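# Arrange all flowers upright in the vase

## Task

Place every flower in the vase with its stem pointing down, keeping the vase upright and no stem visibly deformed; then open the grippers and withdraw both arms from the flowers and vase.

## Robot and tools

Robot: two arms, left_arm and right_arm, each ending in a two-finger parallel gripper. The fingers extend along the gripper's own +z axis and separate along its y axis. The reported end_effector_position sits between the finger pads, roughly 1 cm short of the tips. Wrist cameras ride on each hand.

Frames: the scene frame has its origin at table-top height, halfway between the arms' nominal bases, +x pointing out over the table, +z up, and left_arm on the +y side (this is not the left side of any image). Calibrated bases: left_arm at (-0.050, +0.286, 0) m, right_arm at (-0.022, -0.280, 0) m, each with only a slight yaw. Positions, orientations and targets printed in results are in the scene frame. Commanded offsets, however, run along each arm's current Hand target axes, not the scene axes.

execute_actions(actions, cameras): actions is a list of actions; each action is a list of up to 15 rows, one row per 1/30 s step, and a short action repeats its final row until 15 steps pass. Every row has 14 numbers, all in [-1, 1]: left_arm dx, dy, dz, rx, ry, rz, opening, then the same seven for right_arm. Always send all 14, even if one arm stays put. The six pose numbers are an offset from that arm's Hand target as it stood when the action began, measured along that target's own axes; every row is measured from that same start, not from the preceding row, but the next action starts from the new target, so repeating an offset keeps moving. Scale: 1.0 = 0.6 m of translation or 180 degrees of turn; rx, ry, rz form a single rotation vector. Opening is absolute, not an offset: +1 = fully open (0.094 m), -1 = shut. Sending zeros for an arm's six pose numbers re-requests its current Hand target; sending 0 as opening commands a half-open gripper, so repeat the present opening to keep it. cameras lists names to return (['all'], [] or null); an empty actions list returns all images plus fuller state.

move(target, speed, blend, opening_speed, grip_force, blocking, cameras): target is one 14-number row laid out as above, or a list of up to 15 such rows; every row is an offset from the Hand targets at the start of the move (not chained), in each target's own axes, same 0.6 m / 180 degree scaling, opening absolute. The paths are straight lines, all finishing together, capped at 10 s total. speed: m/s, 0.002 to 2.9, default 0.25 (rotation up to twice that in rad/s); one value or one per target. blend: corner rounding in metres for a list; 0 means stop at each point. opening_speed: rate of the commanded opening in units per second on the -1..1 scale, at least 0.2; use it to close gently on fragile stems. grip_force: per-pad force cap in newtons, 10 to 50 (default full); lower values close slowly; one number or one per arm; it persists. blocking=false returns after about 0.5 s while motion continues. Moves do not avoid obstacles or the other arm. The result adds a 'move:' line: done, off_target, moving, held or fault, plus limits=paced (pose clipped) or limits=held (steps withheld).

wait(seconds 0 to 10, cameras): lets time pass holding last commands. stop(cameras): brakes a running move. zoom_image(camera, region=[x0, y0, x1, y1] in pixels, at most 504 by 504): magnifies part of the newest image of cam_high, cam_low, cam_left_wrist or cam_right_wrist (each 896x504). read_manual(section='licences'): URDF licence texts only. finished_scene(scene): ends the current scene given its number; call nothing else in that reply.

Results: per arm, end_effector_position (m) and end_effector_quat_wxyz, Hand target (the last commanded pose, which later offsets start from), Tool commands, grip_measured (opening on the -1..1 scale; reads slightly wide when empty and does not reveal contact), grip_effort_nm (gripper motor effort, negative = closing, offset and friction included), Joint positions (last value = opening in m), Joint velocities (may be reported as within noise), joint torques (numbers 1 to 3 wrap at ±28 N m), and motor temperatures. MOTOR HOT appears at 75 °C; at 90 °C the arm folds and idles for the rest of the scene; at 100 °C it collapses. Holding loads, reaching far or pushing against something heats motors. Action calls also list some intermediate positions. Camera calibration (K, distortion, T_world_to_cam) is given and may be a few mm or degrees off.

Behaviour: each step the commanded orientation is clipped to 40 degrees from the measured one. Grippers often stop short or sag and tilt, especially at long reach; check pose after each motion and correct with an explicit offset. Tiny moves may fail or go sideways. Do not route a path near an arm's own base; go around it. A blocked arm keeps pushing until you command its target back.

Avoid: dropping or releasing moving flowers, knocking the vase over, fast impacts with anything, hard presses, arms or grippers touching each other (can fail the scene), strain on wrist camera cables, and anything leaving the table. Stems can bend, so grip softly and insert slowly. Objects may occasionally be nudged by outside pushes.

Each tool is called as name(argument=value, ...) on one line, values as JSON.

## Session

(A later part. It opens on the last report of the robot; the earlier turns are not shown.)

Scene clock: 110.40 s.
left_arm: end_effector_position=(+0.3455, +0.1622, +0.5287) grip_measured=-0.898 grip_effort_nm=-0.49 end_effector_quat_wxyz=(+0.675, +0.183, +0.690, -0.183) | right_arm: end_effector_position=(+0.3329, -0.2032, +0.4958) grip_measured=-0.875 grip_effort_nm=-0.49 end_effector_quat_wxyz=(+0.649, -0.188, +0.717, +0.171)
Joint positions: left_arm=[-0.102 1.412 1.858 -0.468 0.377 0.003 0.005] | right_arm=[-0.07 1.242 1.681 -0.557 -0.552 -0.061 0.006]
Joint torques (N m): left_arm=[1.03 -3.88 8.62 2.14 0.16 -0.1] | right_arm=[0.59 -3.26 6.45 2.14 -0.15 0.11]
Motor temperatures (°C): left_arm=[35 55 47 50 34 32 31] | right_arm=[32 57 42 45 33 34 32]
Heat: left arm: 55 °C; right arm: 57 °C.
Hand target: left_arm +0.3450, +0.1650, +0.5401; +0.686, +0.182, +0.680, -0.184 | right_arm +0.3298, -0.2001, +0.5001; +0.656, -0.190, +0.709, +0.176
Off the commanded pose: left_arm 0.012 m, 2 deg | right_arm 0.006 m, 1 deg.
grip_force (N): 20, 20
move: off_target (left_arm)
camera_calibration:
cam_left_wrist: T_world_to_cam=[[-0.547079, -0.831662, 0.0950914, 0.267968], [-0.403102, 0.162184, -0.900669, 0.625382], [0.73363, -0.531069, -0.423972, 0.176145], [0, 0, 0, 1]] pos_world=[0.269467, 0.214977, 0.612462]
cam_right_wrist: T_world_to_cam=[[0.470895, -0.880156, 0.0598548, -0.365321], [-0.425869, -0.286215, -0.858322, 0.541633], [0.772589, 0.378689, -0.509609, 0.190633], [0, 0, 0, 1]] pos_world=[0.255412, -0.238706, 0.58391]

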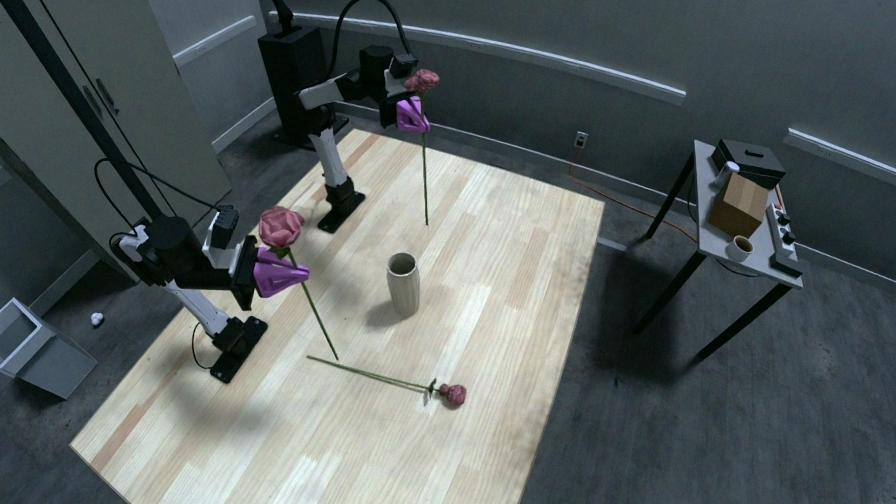

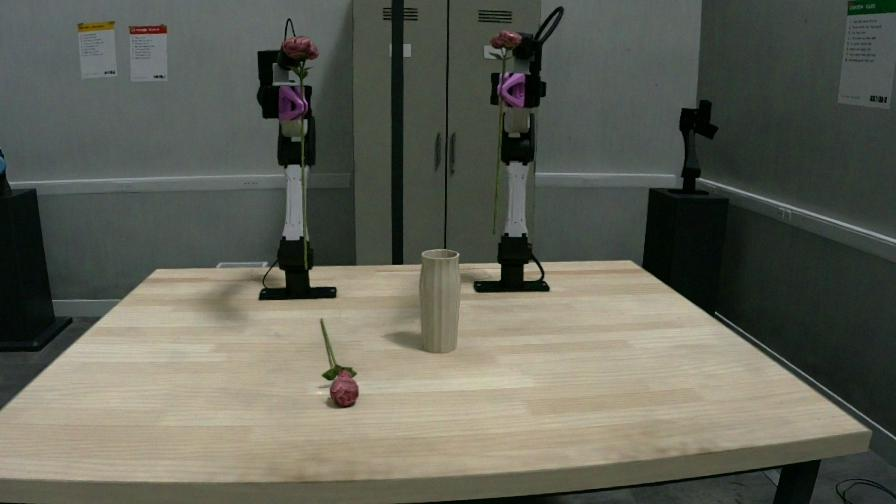

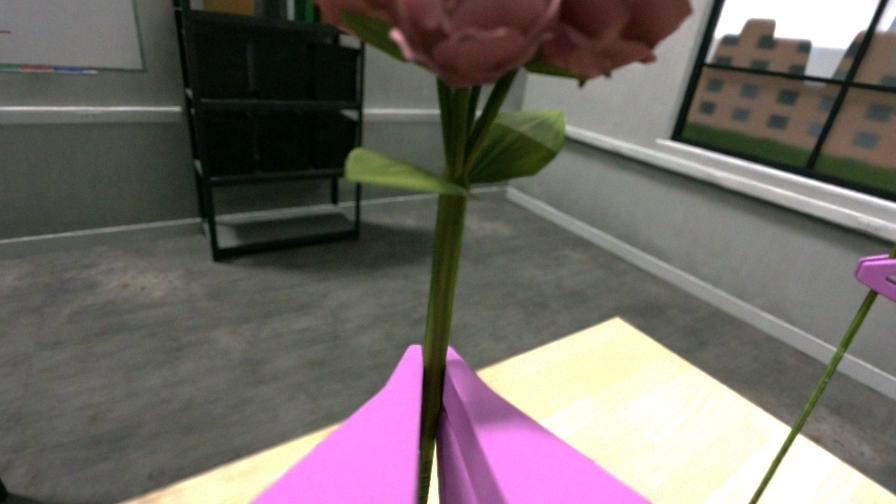

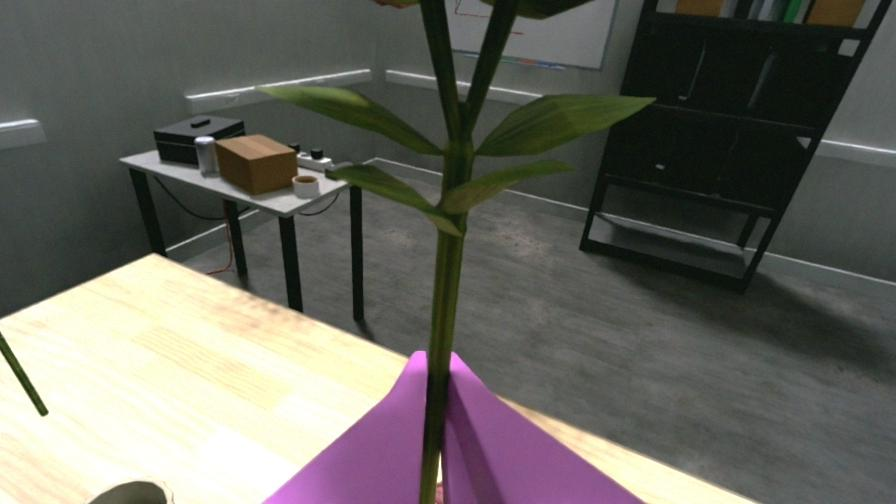

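move(target=[0,-0.1647,0.0567,0,0,0,-1,0,0,0,0,0,0,-1], speed=0.2, cameras=["cam_high","cam_low"])

zoom_image(camera="cam_low", region=[340, 30, 560, 370])

zoom_image(camera="cam_high", region=[320, 60, 500, 330])

Scene clock: 121.93 s.
left_arm: end_effector_position=(+0.3260, +0.0618, +0.5265) grip_measured=-0.898 grip_effort_nm=-0.48 end_effector_quat_wxyz=(+0.672, +0.189, +0.692, -0.183) | right_arm: end_effector_position=(+0.3329, -0.2032, +0.4958) grip_measured=-0.875 grip_effort_nm=-0.49 end_effector_quat_wxyz=(+0.649, -0.188, +0.717, +0.171)
Joint positions: left_arm=[-0.495 1.468 1.903 -0.465 -0.008 0.001 0.005] | right_arm=[-0.07 1.242 1.681 -0.557 -0.552 -0.061 0.006]
Joint torques (N m): left_arm=[-0.35 -4.26 8.8 2.21 -0.11 -0.06] | right_arm=[0.59 -3.26 6.45 2.14 -0.15 0.11]
Heat: left arm: 53 °C; right arm: 53 °C.
Hand target: left_arm +0.3252, +0.0624, +0.5404; +0.686, +0.182, +0.680, -0.184 | right_arm +0.3298, -0.2001, +0.5001; +0.656, -0.190, +0.709, +0.176
Off the commanded pose: left_arm 0.014 m, 2 deg | right_arm 0.006 m, 1 deg.
grip_force (N): 20, 20
move: off_target (left_arm)
Images, in order (width x height): cam_high 896x504, cam_low 896x504.

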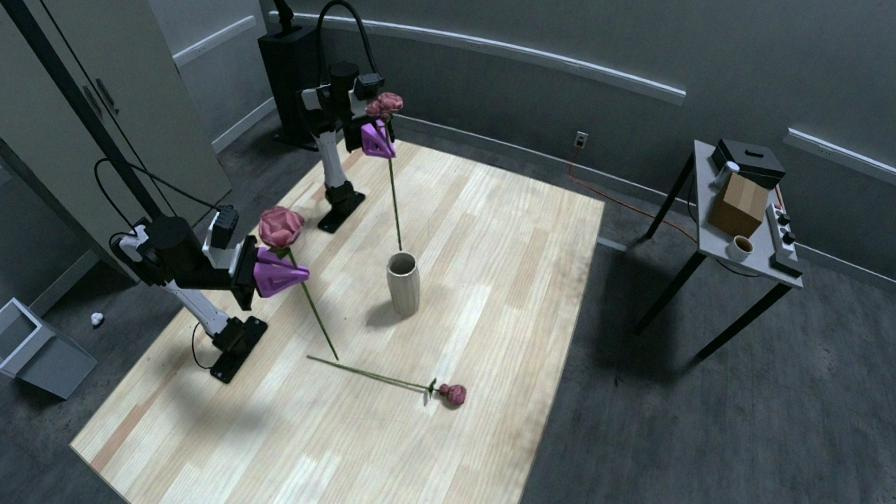

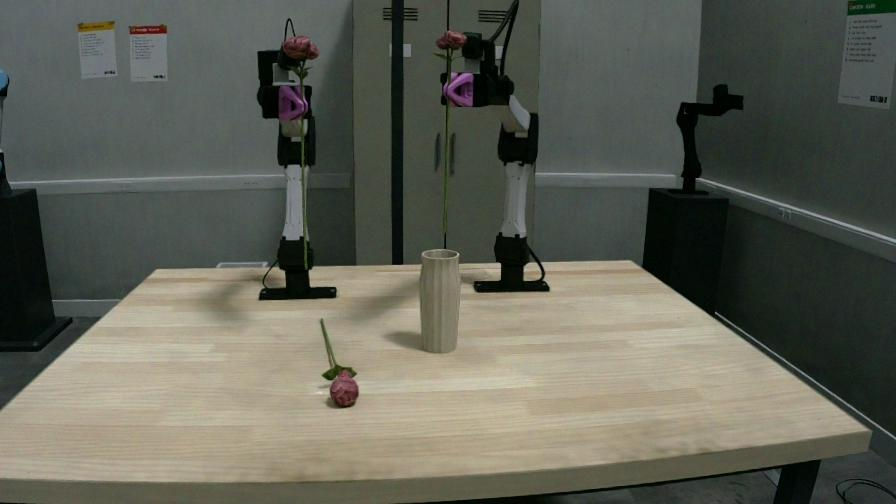

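Scaled by 1.482 from the camera's 896x504 image, which has a finer 1280x720 frame.

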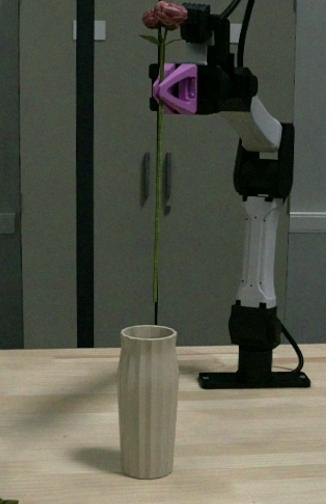

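Scaled by 1.867 from the camera's 896x504 image, which has a finer 1280x720 frame.

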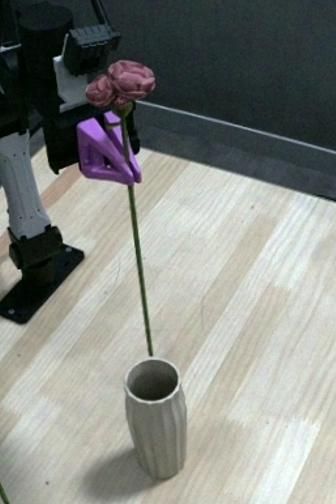

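move(target=[0.3333,-0.0072,0.0042,0,0,0,-1,0,0,0,0,0,0,-1], speed=0.12, cameras=["cam_high","cam_low","cam_left_wrist"])

zoom_image(camera="cam_low", region=[340, 120, 560, 370])

zoom_image(camera="cam_high", region=[320, 130, 480, 330])

Scene clock: 129.57 s.
left_arm: end_effector_position=(+0.3290, +0.0566, +0.3296) grip_measured=-0.898 grip_effort_nm=-0.48 end_effector_quat_wxyz=(+0.672, +0.188, +0.693, -0.182) | right_arm: end_effector_position=(+0.3329, -0.2032, +0.4958) grip_measured=-0.875 grip_effort_nm=-0.49 end_effector_quat_wxyz=(+0.649, -0.188, +0.717, +0.171)
Joint positions: left_arm=[-0.508 1.28 0.923 0.326 -0.024 0.001 0.005] | right_arm=[-0.07 1.242 1.681 -0.557 -0.552 -0.061 0.006]
Joint torques (N m): left_arm=[-0.49 -5.27 7.73 2.44 -0.11 -0.07] | right_arm=[0.61 -3.28 6.45 2.14 -0.15 0.11]
Motor temperatures (°C): left_arm=[35 52 48 52 34 32 31] | right_arm=[32 51 41 46 33 34 32]
Heat: left arm: 52 °C; right arm: 51 °C.
Hand target: left_arm +0.3269, +0.0565, +0.3404; +0.686, +0.182, +0.680, -0.184 | right_arm +0.3298, -0.2001, +0.5001; +0.656, -0.190, +0.709, +0.176
Off the commanded pose: left_arm 0.011 m, 2 deg | right_arm 0.006 m, 1 deg.
grip_force (N): 20, 20
move: off_target (left_arm)
camera_calibration:
cam_left_wrist: T_world_to_cam=[[-0.550528, -0.830069, 0.0889029, 0.193133], [-0.406736, 0.173702, -0.89688, 0.455854], [0.72903, -0.529917, -0.433247, 0.0523578], [0, 0, 0, 1]] pos_world=[0.253567, 0.108876, 0.41436]
Images, in order (width x height): cam_high 896x504, cam_low 896x504, cam_left_wrist 896x504.

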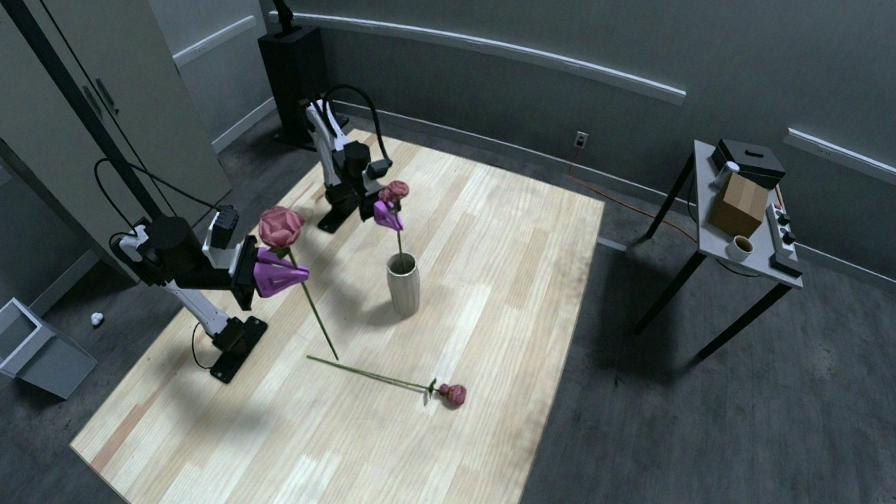

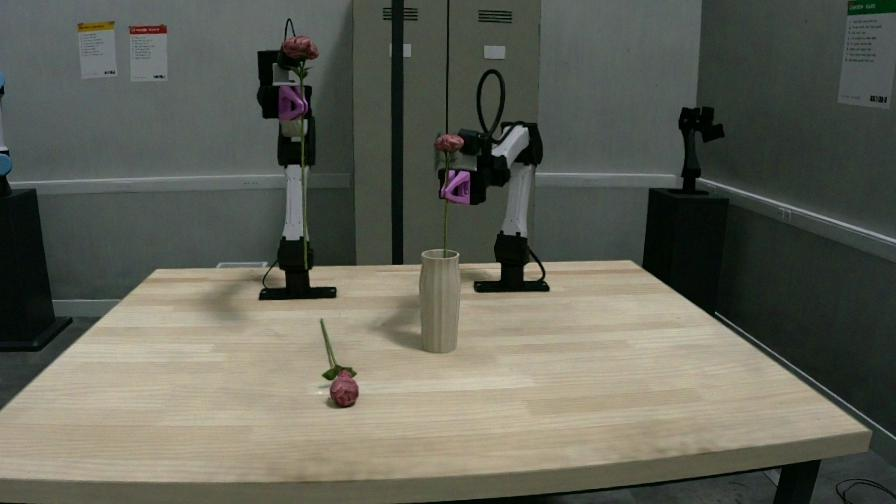

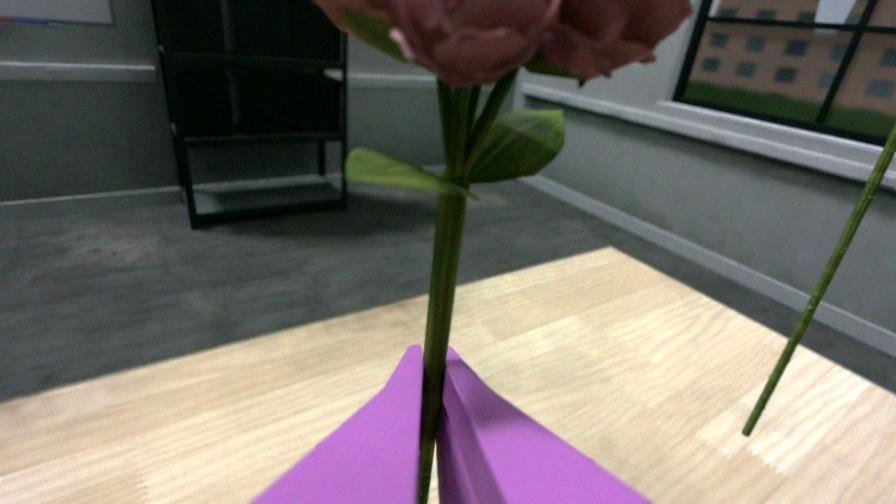

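Scaled by 2.016 from the camera's 896x504 image, which has a finer 1280x720 frame.

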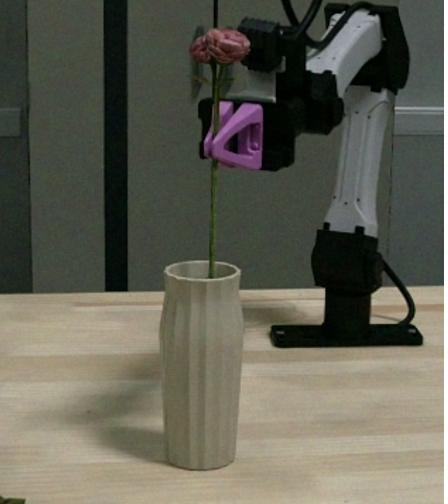

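Scaled by 2.520 from the camera's 896x504 image, which has a finer 1280x720 frame.

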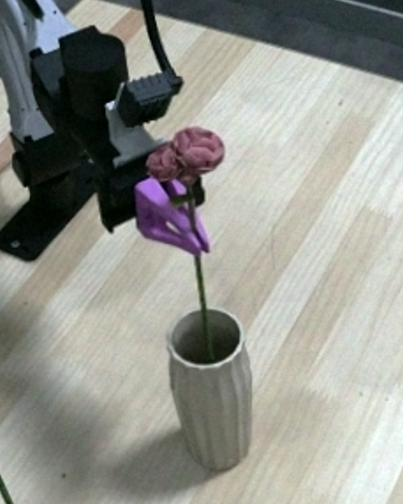

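move(target=[0.0583,0,0.0167,0,0.033,0,-1,0,0,0,0,0,0,-1], speed=0.06, cameras=["cam_high","cam_low"])

zoom_image(camera="cam_low", region=[340, 120, 560, 370])

zoom_image(camera="cam_high", region=[320, 130, 480, 330])

Scene clock: 133.00 s.
left_arm: end_effector_position=(+0.3352, +0.0528, +0.3048) grip_measured=-0.898 grip_effort_nm=-0.48 end_effector_quat_wxyz=(+0.647, +0.195, +0.717, -0.174) | right_arm: end_effector_position=(+0.3329, -0.2032, +0.4958) grip_measured=-0.875 grip_effort_nm=-0.49 end_effector_quat_wxyz=(+0.649, -0.188, +0.717, +0.171)
Joint positions: left_arm=[-0.508 1.318 0.923 0.292 -0.024 0 0.005] | right_arm=[-0.07 1.242 1.681 -0.557 -0.552 -0.061 0.006]
Joint torques (N m): left_arm=[-0.36 -4.21 8.09 2.21 -0.07 -0.1] | right_arm=[0.59 -3.28 6.45 2.14 -0.15 0.11]
Heat: left arm: 53 °C; right arm: 50 °C.
Hand target: left_arm +0.3358, +0.0513, +0.3055; +0.650, +0.191, +0.715, -0.174 | right_arm +0.3298, -0.2001, +0.5001; +0.656, -0.190, +0.709, +0.176
Off the commanded pose: left_arm 0.002 m, 1 deg | right_arm 0.006 m, 1 deg.
grip_force (N): 20, 20
move: done
Images, in order (width x height): cam_high 896x504, cam_low 896x504.

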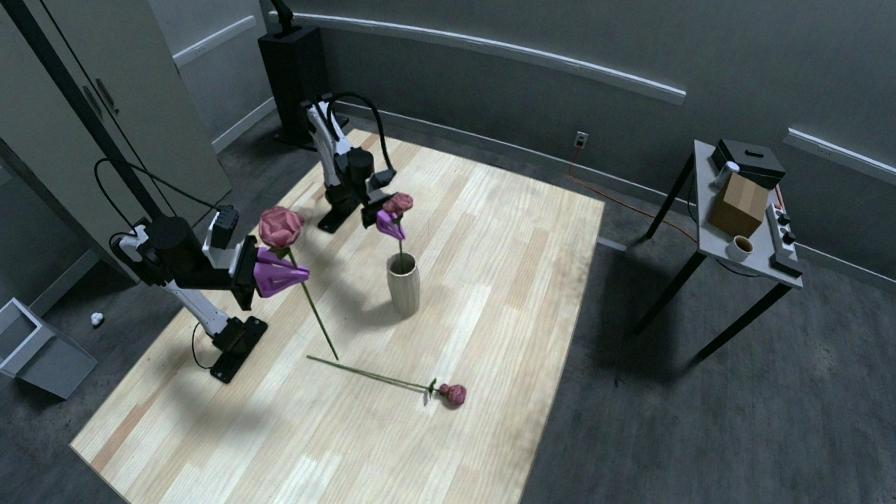

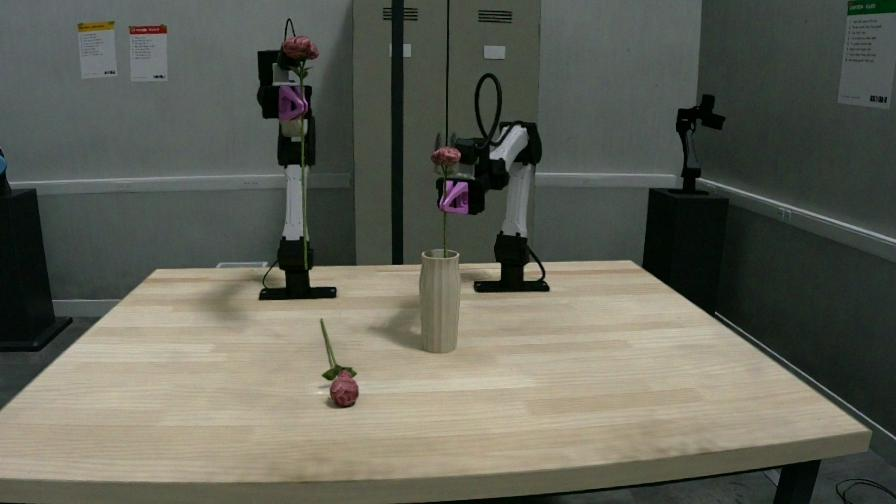

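Scaled by 2.016 from the camera's 896x504 image, which has a finer 1280x720 frame.

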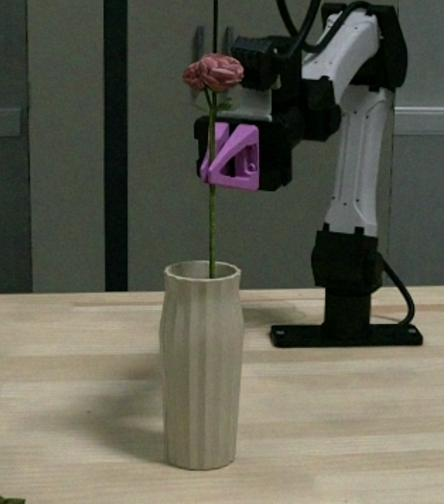

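Scaled by 2.520 from the camera's 896x504 image, which has a finer 1280x720 frame.

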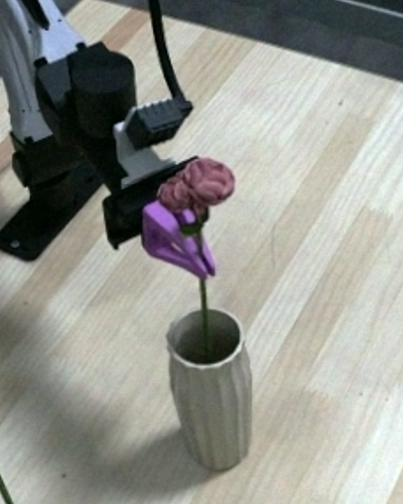

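move(target=[0.025,0,0.0,0,0.0,0,-1,0,0,0,0,0,0,-1], speed=0.04)

move(target=[0,0,0.0,0,0.0,0,-0.4,0,0,0,0,0,0,-1], opening_speed=0.8, cameras=["cam_high","cam_low","cam_left_wrist"])

zoom_image(camera="cam_low", region=[340, 120, 560, 370])

zoom_image(camera="cam_high", region=[320, 130, 480, 330])

Scene clock: 139.43 s.
left_arm: end_effector_position=(+0.3335, +0.0539, +0.2945) grip_measured=-0.898 grip_effort_nm=-0.49 end_effector_quat_wxyz=(+0.649, +0.194, +0.714, -0.175) | right_arm: end_effector_position=(+0.3329, -0.2032, +0.4958) grip_measured=-0.875 grip_effort_nm=-0.49 end_effector_quat_wxyz=(+0.649, -0.188, +0.717, +0.171)
Joint positions: left_arm=[-0.508 1.318 0.875 0.347 -0.024 -0.001 0.005] | right_arm=[-0.07 1.242 1.681 -0.557 -0.552 -0.061 0.006]
Joint torques (N m): left_arm=[-0.12 -4.03 7.42 2.16 -0.09 -0.1] | right_arm=[0.58 -3.28 6.45 2.14 -0.15 0.11]
Heat: left arm: 54 °C; right arm: 49 °C.
Hand target: left_arm +0.3346, +0.0520, +0.2905; +0.650, +0.191, +0.714, -0.174 | right_arm +0.3298, -0.2001, +0.5001; +0.656, -0.190, +0.709, +0.176
Off the commanded pose: left_arm 0.005 m, 0 deg | right_arm 0.006 m, 1 deg.
grip_force (N): 20, 20
move: done

Scene clock: 140.40 s.
left_arm: end_effector_position=(+0.3340, +0.0535, +0.2922) grip_measured=-0.402 grip_effort_nm=0.10 end_effector_quat_wxyz=(+0.647, +0.194, +0.716, -0.175) | right_arm: end_effector_position=(+0.3329, -0.2032, +0.4958) grip_measured=-0.875 grip_effort_nm=-0.49 end_effector_quat_wxyz=(+0.649, -0.188, +0.717, +0.171)
Joint positions: left_arm=[-0.508 1.323 0.874 0.347 -0.024 -0.001 0.028] | right_arm=[-0.07 1.242 1.681 -0.557 -0.552 -0.061 0.006]
Joint torques (N m): left_arm=[-0.49 -4 7.56 2.24 -0.15 -0.01] | right_arm=[0.59 -3.26 6.45 2.14 -0.15 0.11]
Heat: left arm: 54 °C; right arm: 49 °C.
Hand target: left_arm +0.3346, +0.0520, +0.2905; +0.650, +0.191, +0.715, -0.174 | right_arm +0.3298, -0.2001, +0.5001; +0.656, -0.190, +0.709, +0.176
Off the commanded pose: left_arm 0.002 m, 1 deg | right_arm 0.006 m, 1 deg.
grip_force (N): 20, 20
move: done
camera_calibration:
cam_left_wrist: T_world_to_cam=[[-0.544799, -0.833415, 0.0928037, 0.193736], [-0.460735, 0.205023, -0.863533, 0.431522], [0.700654, -0.51321, -0.49568, 0.0576065], [0, 0, 0, 1]] pos_world=[0.264003, 0.102555, 0.383208]
Images, in order (width x height): cam_high 896x504, cam_low 896x504, cam_left_wrist 896x504.

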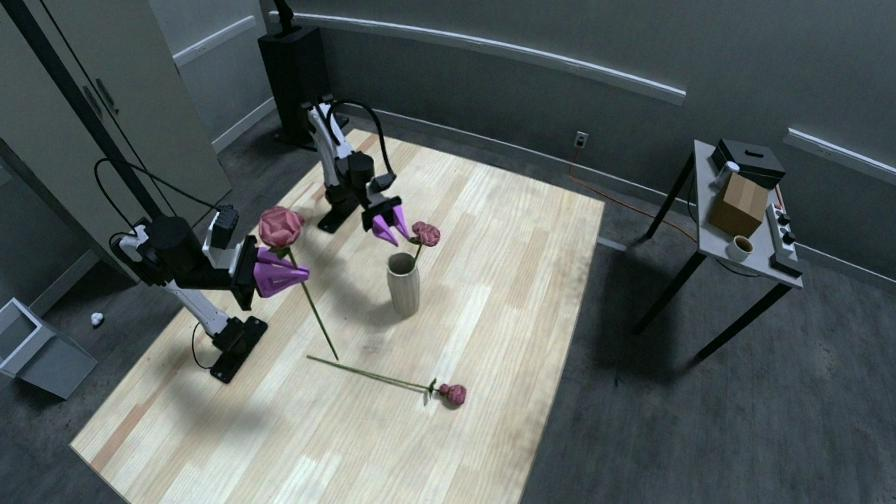

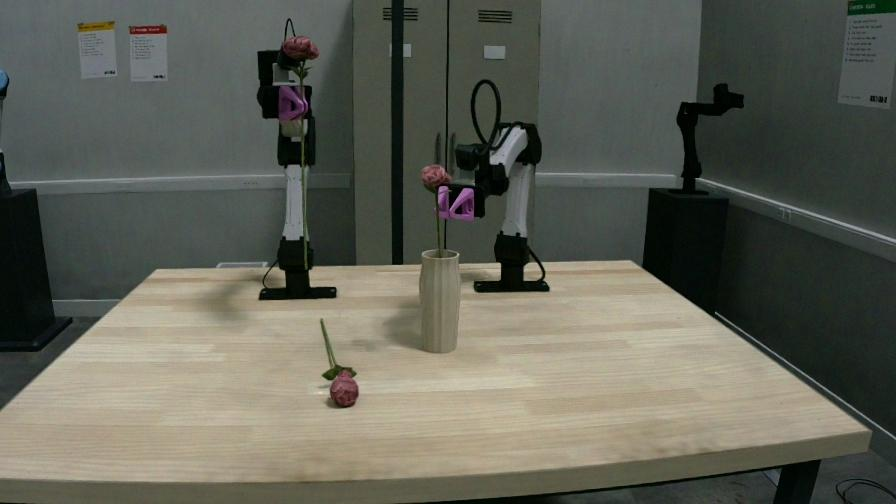

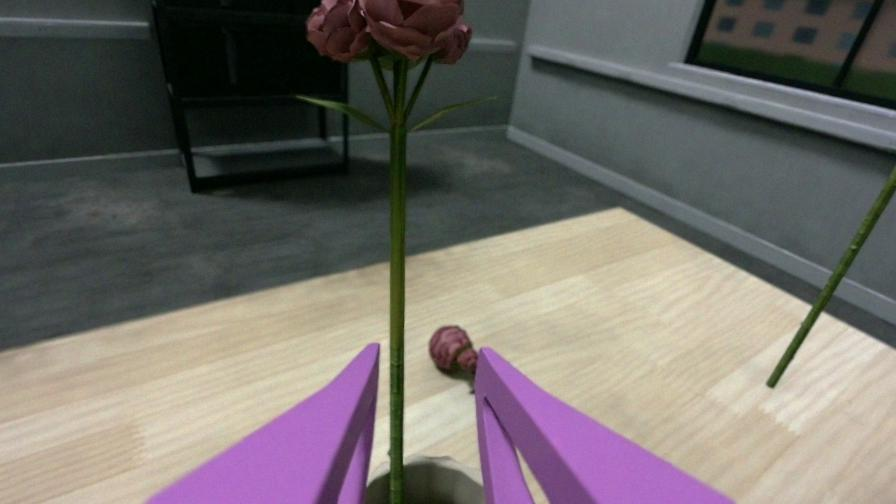

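Scaled by 2.016 from the camera's 896x504 image, which has a finer 1280x720 frame.

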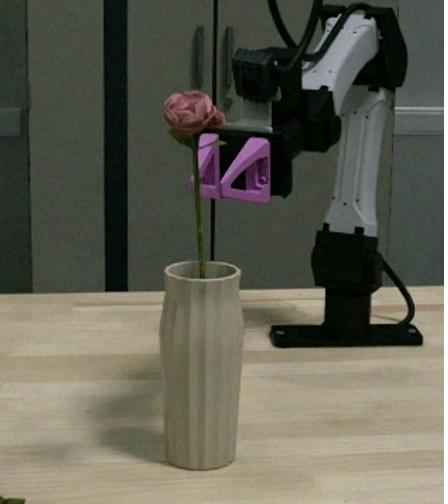

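Scaled by 2.520 from the camera's 896x504 image, which has a finer 1280x720 frame.

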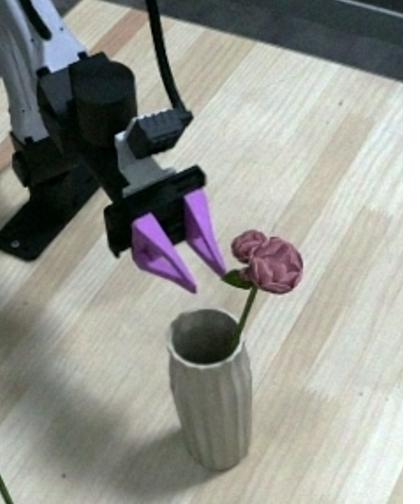

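move(target=[[0,0,-0.2,0,0,0,-0.4,0,0,0,0,0,0,-1],[0.0198,0.2172,-0.3842,0,0,0,-0.4,0,0,0,0,0,0,-1]], speed=0.25, blend=[0.03,0], cameras=["all"])

zoom_image(camera="cam_low", region=[240, 20, 400, 290])

zoom_image(camera="cam_high", region=[230, 190, 430, 390])

Scene clock: 146.77 s.
left_arm: end_effector_position=(+0.2000, +0.2819, +0.2905) grip_measured=-0.402 grip_effort_nm=0.09 end_effector_quat_wxyz=(+0.644, +0.173, +0.722, -0.183) | right_arm: end_effector_position=(+0.3329, -0.2032, +0.4958) grip_measured=-0.875 grip_effort_nm=-0.49 end_effector_quat_wxyz=(+0.649, -0.188, +0.717, +0.171)
Joint positions: left_arm=[0.731 0.654 0.632 -0.256 1.183 0.217 0.028] | right_arm=[-0.07 1.242 1.681 -0.557 -0.552 -0.061 0.006]
Joint torques (N m): left_arm=[0.03 0.59 9.74 1.66 0.29 0.29] | right_arm=[0.61 -3.28 6.46 2.14 -0.15 0.11]
Heat: left arm: 54 °C; right arm: 48 °C.
Hand target: left_arm +0.1999, +0.2801, +0.3004; +0.650, +0.191, +0.715, -0.174 | right_arm +0.3298, -0.2001, +0.5001; +0.656, -0.190, +0.709, +0.176
Off the commanded pose: left_arm 0.010 m, 3 deg | right_arm 0.006 m, 1 deg.
grip_force (N): 20, 20
move: off_target (left_arm)
camera_calibration:
cam_left_wrist: T_world_to_cam=[[-0.523809, -0.841118, 0.134702, 0.297052], [-0.484507, 0.164122, -0.859253, 0.336664], [0.700626, -0.515349, -0.493496, 0.267876], [0, 0, 0, 1]] pos_world=[0.131034, 0.332652, 0.381462]
cam_right_wrist: T_world_to_cam=[[0.470895, -0.880156, 0.0598548, -0.365321], [-0.425869, -0.286215, -0.858322, 0.541633], [0.772589, 0.378689, -0.509609, 0.190633], [0, 0, 0, 1]] pos_world=[0.255412, -0.238706, 0.58391]

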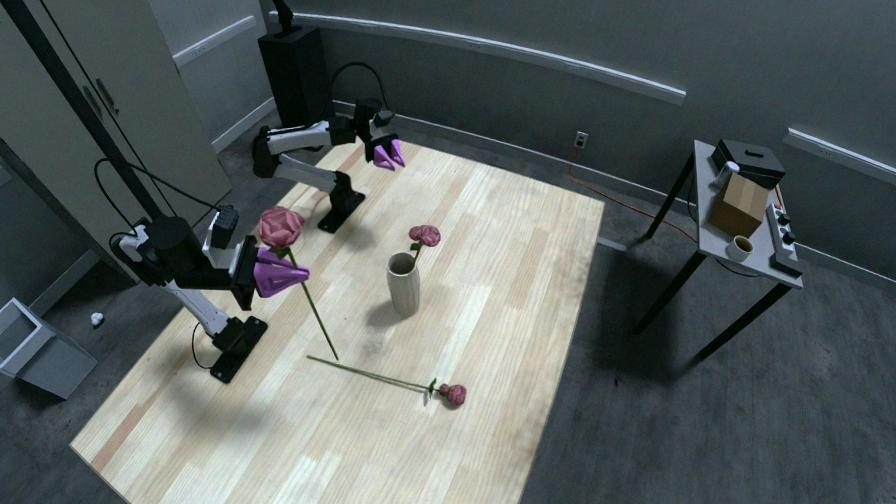

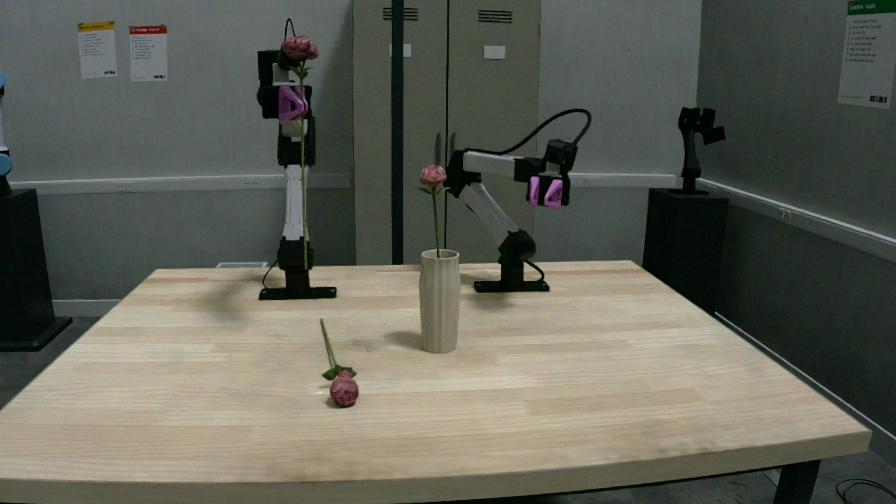

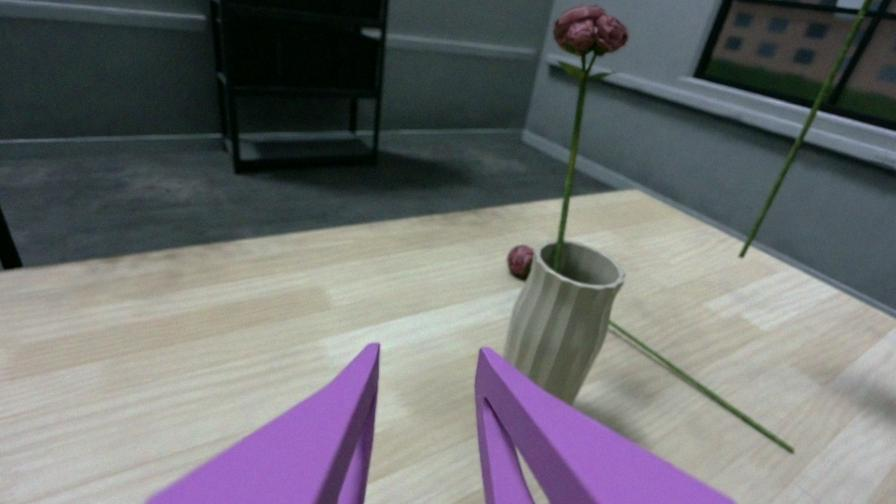

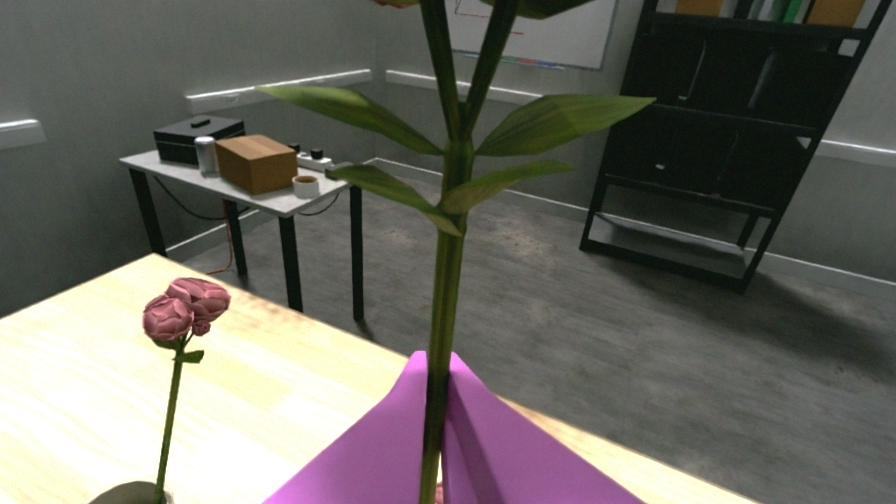

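Scaled by 1.867 from the camera's 896x504 image, which has a finer 1280x720 frame.

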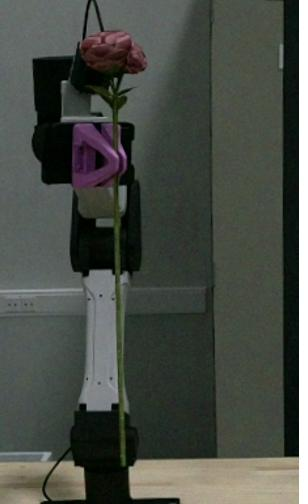

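Scaled by 2.520 from the camera's 896x504 image, which has a finer 1280x720 frame.

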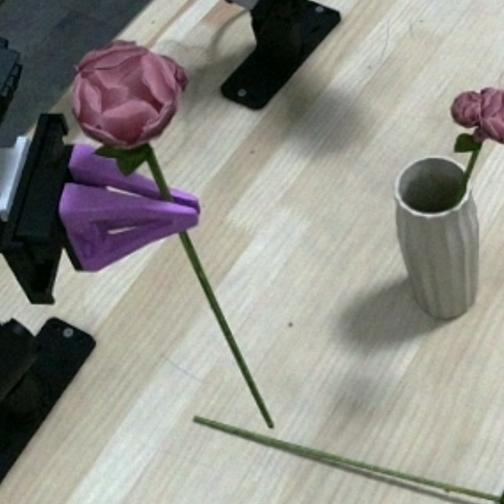

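move(target=[[0,0,0,0,0,0,-0.4,-0.1015,0.1405,0.0155,-0.0723,-0.0744,0.0028,-1],[0,0,0,0,0,0,-0.4,-0.11,0.3363,0.126,-0.0723,-0.0744,0.0028,-1]], speed=0.15, blend=[0.02,0], cameras=["cam_high","cam_low","cam_right_wrist"])

zoom_image(camera="cam_low", region=[320, 10, 560, 370])

zoom_image(camera="cam_high", region=[260, 100, 480, 330])

Scene clock: 171.30 s.
left_arm: end_effector_position=(+0.1999, +0.2818, +0.2903) grip_measured=-0.402 grip_effort_nm=0.09 end_effector_quat_wxyz=(+0.644, +0.173, +0.723, -0.183) | right_arm: end_effector_position=(+0.3013, +0.0178, +0.5351) grip_measured=-0.875 grip_effort_nm=-0.49 end_effector_quat_wxyz=(+0.685, -0.246, +0.627, +0.278)
Joint positions: left_arm=[0.731 0.654 0.632 -0.258 1.184 0.218 0.028] | right_arm=[0.705 1.424 1.761 -0.245 -0.026 0.014 0.006]
Joint torques (N m): left_arm=[0.17 0.57 9.72 1.66 0.29 0.1] | right_arm=[0.44 -3.63 12.59 2.17 0.12 -0.11]
Motor temperatures (°C): left_arm=[35 48 54 52 34 32 31] | right_arm=[32 45 41 48 33 34 32]
Heat: left arm: 54 °C; right arm: 48 °C.
Hand target: left_arm +0.1999, +0.2801, +0.3005; +0.650, +0.191, +0.714, -0.174 | right_arm +0.2985, +0.0149, +0.5600; +0.707, -0.238, +0.604, +0.279
Off the commanded pose: left_arm 0.010 m, 3 deg | right_arm 0.025 m, 4 deg.
grip_force (N): 20, 20
move: off_target (left_arm, right_arm)
camera_calibration:
cam_right_wrist: T_world_to_cam=[[0.663985, -0.746457, 0.0438831, -0.210319], [-0.224212, -0.254739, -0.940658, 0.607957], [0.71334, 0.614743, -0.336508, 0.0723264], [0, 0, 0, 1]] pos_world=[0.224367, -0.0465859, 0.605448]
Images, in order (width x height): cam_high 896x504, cam_low 896x504, cam_right_wrist 896x504.

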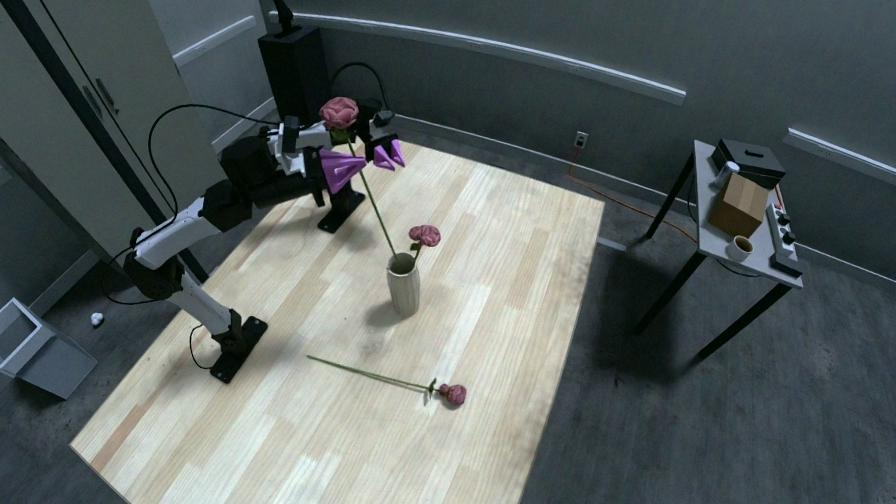

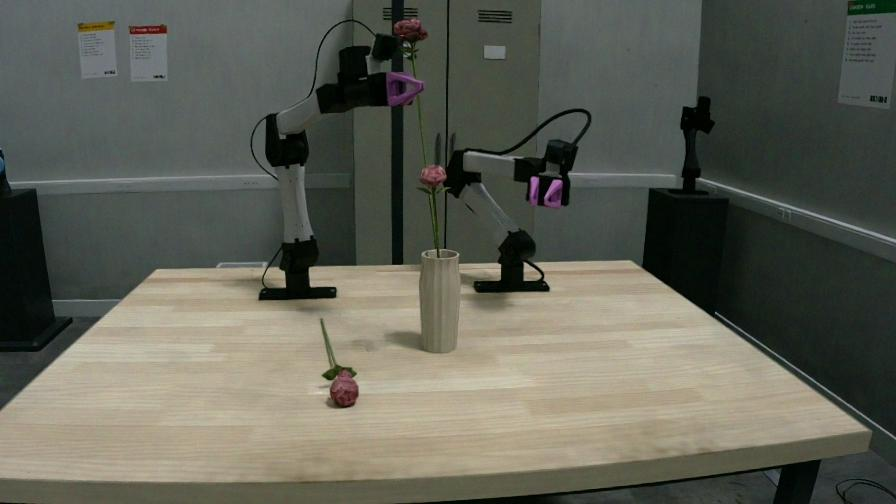

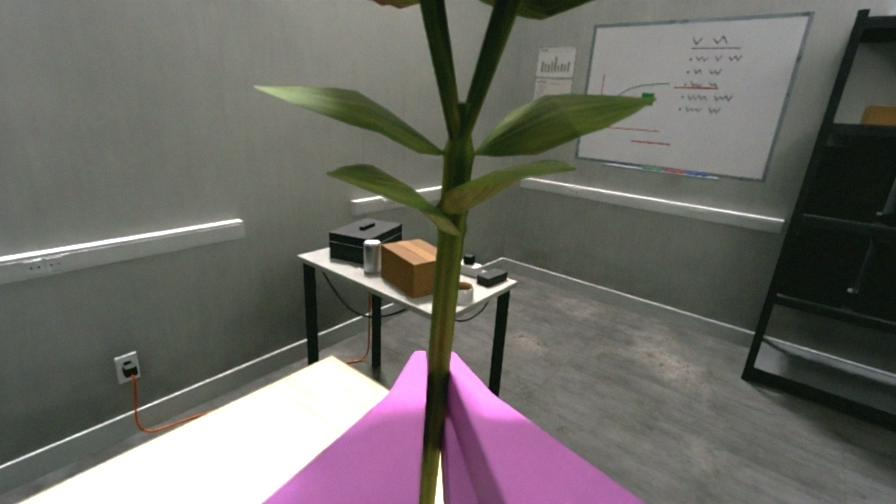

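Scaled by 1.400 from the camera's 896x504 image, which has a finer 1280x720 frame.

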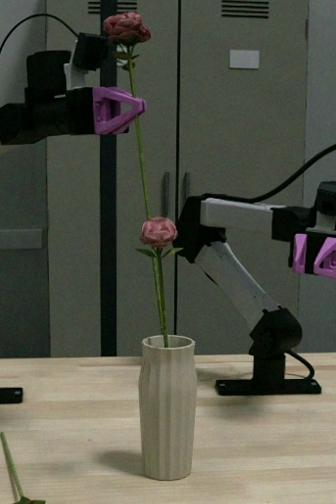

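Scaled by 2.191 from the camera's 896x504 image, which has a finer 1280x720 frame.

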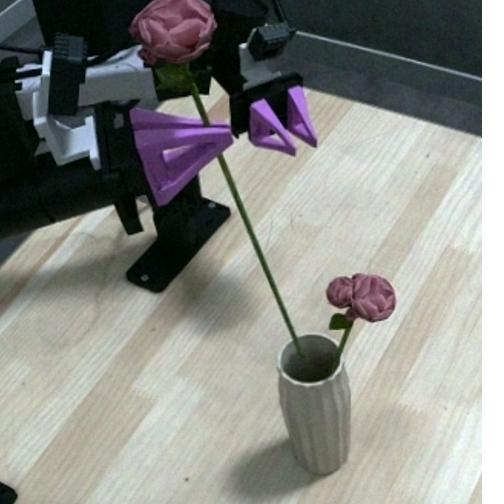

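move(target=[[0,0,0,0,0,0,-0.4,0.1685,0,-0.0018,0,0.0167,0,-1],[0,0,0,0,0,0,-0.4,0.3697,-0.0042,0.0445,0,0.0556,0,-1]], speed=0.1, blend=[0.03,0], cameras=["cam_high","cam_low"])

zoom_image(camera="cam_low", region=[320, 10, 560, 370])

zoom_image(camera="cam_high", region=[260, 100, 480, 330])

Scene clock: 181.63 s.
left_arm: end_effector_position=(+0.1999, +0.2818, +0.2903) grip_measured=-0.402 grip_effort_nm=0.09 end_effector_quat_wxyz=(+0.644, +0.173, +0.723, -0.183) | right_arm: end_effector_position=(+0.3425, +0.0547, +0.3473) grip_measured=-0.875 grip_effort_nm=-0.49 end_effector_quat_wxyz=(+0.646, -0.262, +0.668, +0.262)
Joint positions: left_arm=[0.731 0.654 0.632 -0.258 1.184 0.218 0.028] | right_arm=[0.705 1.479 1.151 0.3 -0.025 0.011 0.006]
Joint torques (N m): left_arm=[-0.06 0.29 10.04 1.66 0.3 0.19] | right_arm=[-0.08 -4.97 8.29 2.23 0.04 -0.11]
Motor temperatures (°C): left_arm=[35 47 55 52 34 32 31] | right_arm=[32 45 43 48 33 34 32]
Heat: left arm: 55 °C; right arm: 48 °C.
Hand target: left_arm +0.1999, +0.2801, +0.3005; +0.650, +0.191, +0.714, -0.174 | right_arm +0.3450, +0.0546, +0.3449; +0.652, -0.262, +0.664, +0.257
Off the commanded pose: left_arm 0.010 m, 3 deg | right_arm 0.003 m, 1 deg.
grip_force (N): 20, 20
move: off_target (left_arm)
Images, in order (width x height): cam_high 896x504, cam_low 896x504.

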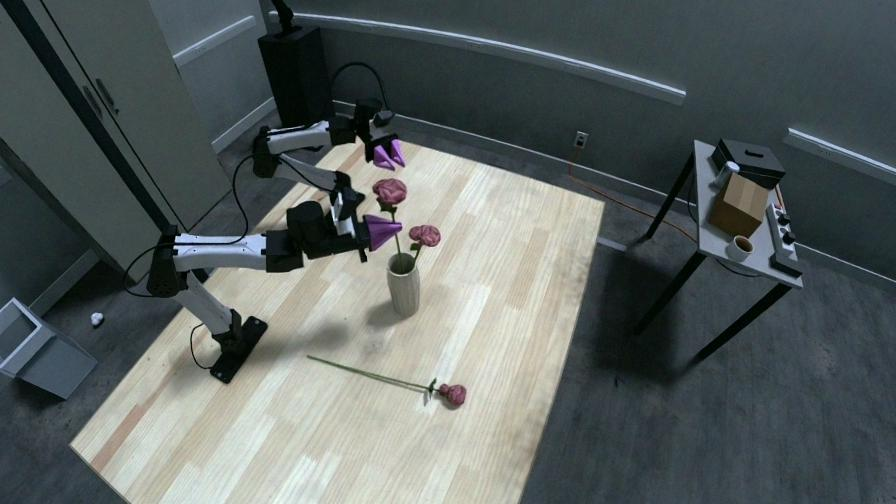

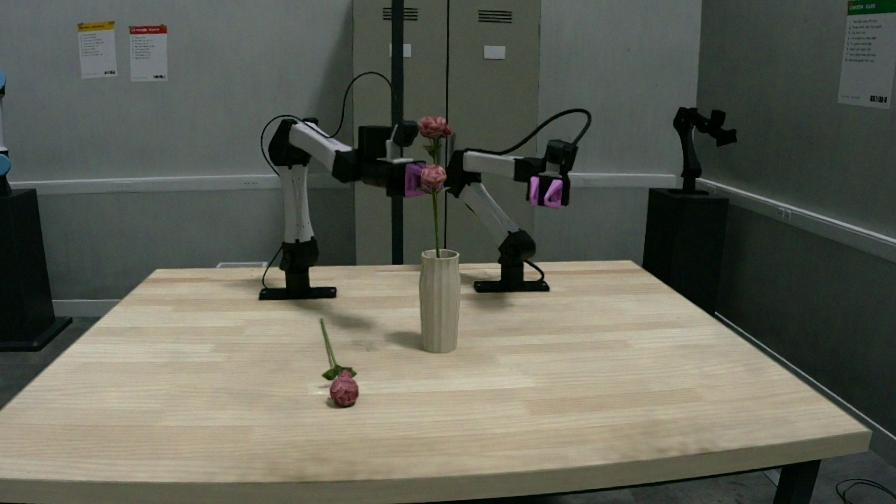

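Scaled by 1.400 from the camera's 896x504 image, which has a finer 1280x720 frame.

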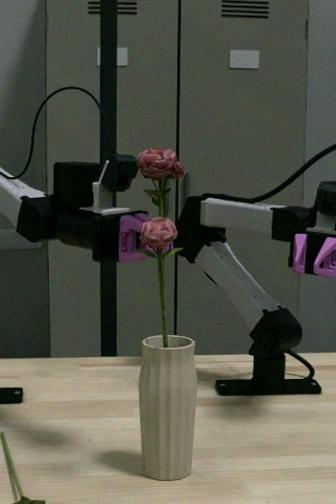

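Scaled by 2.191 from the camera's 896x504 image, which has a finer 1280x720 frame.

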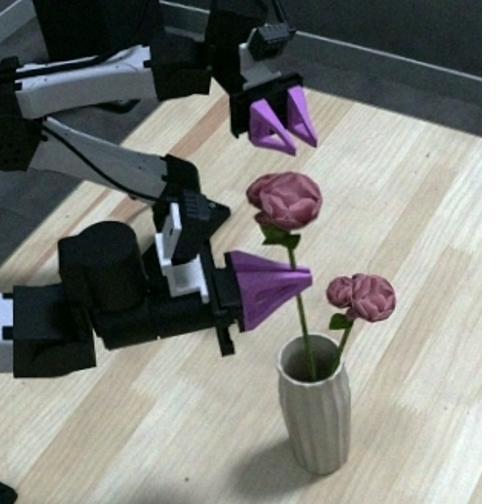

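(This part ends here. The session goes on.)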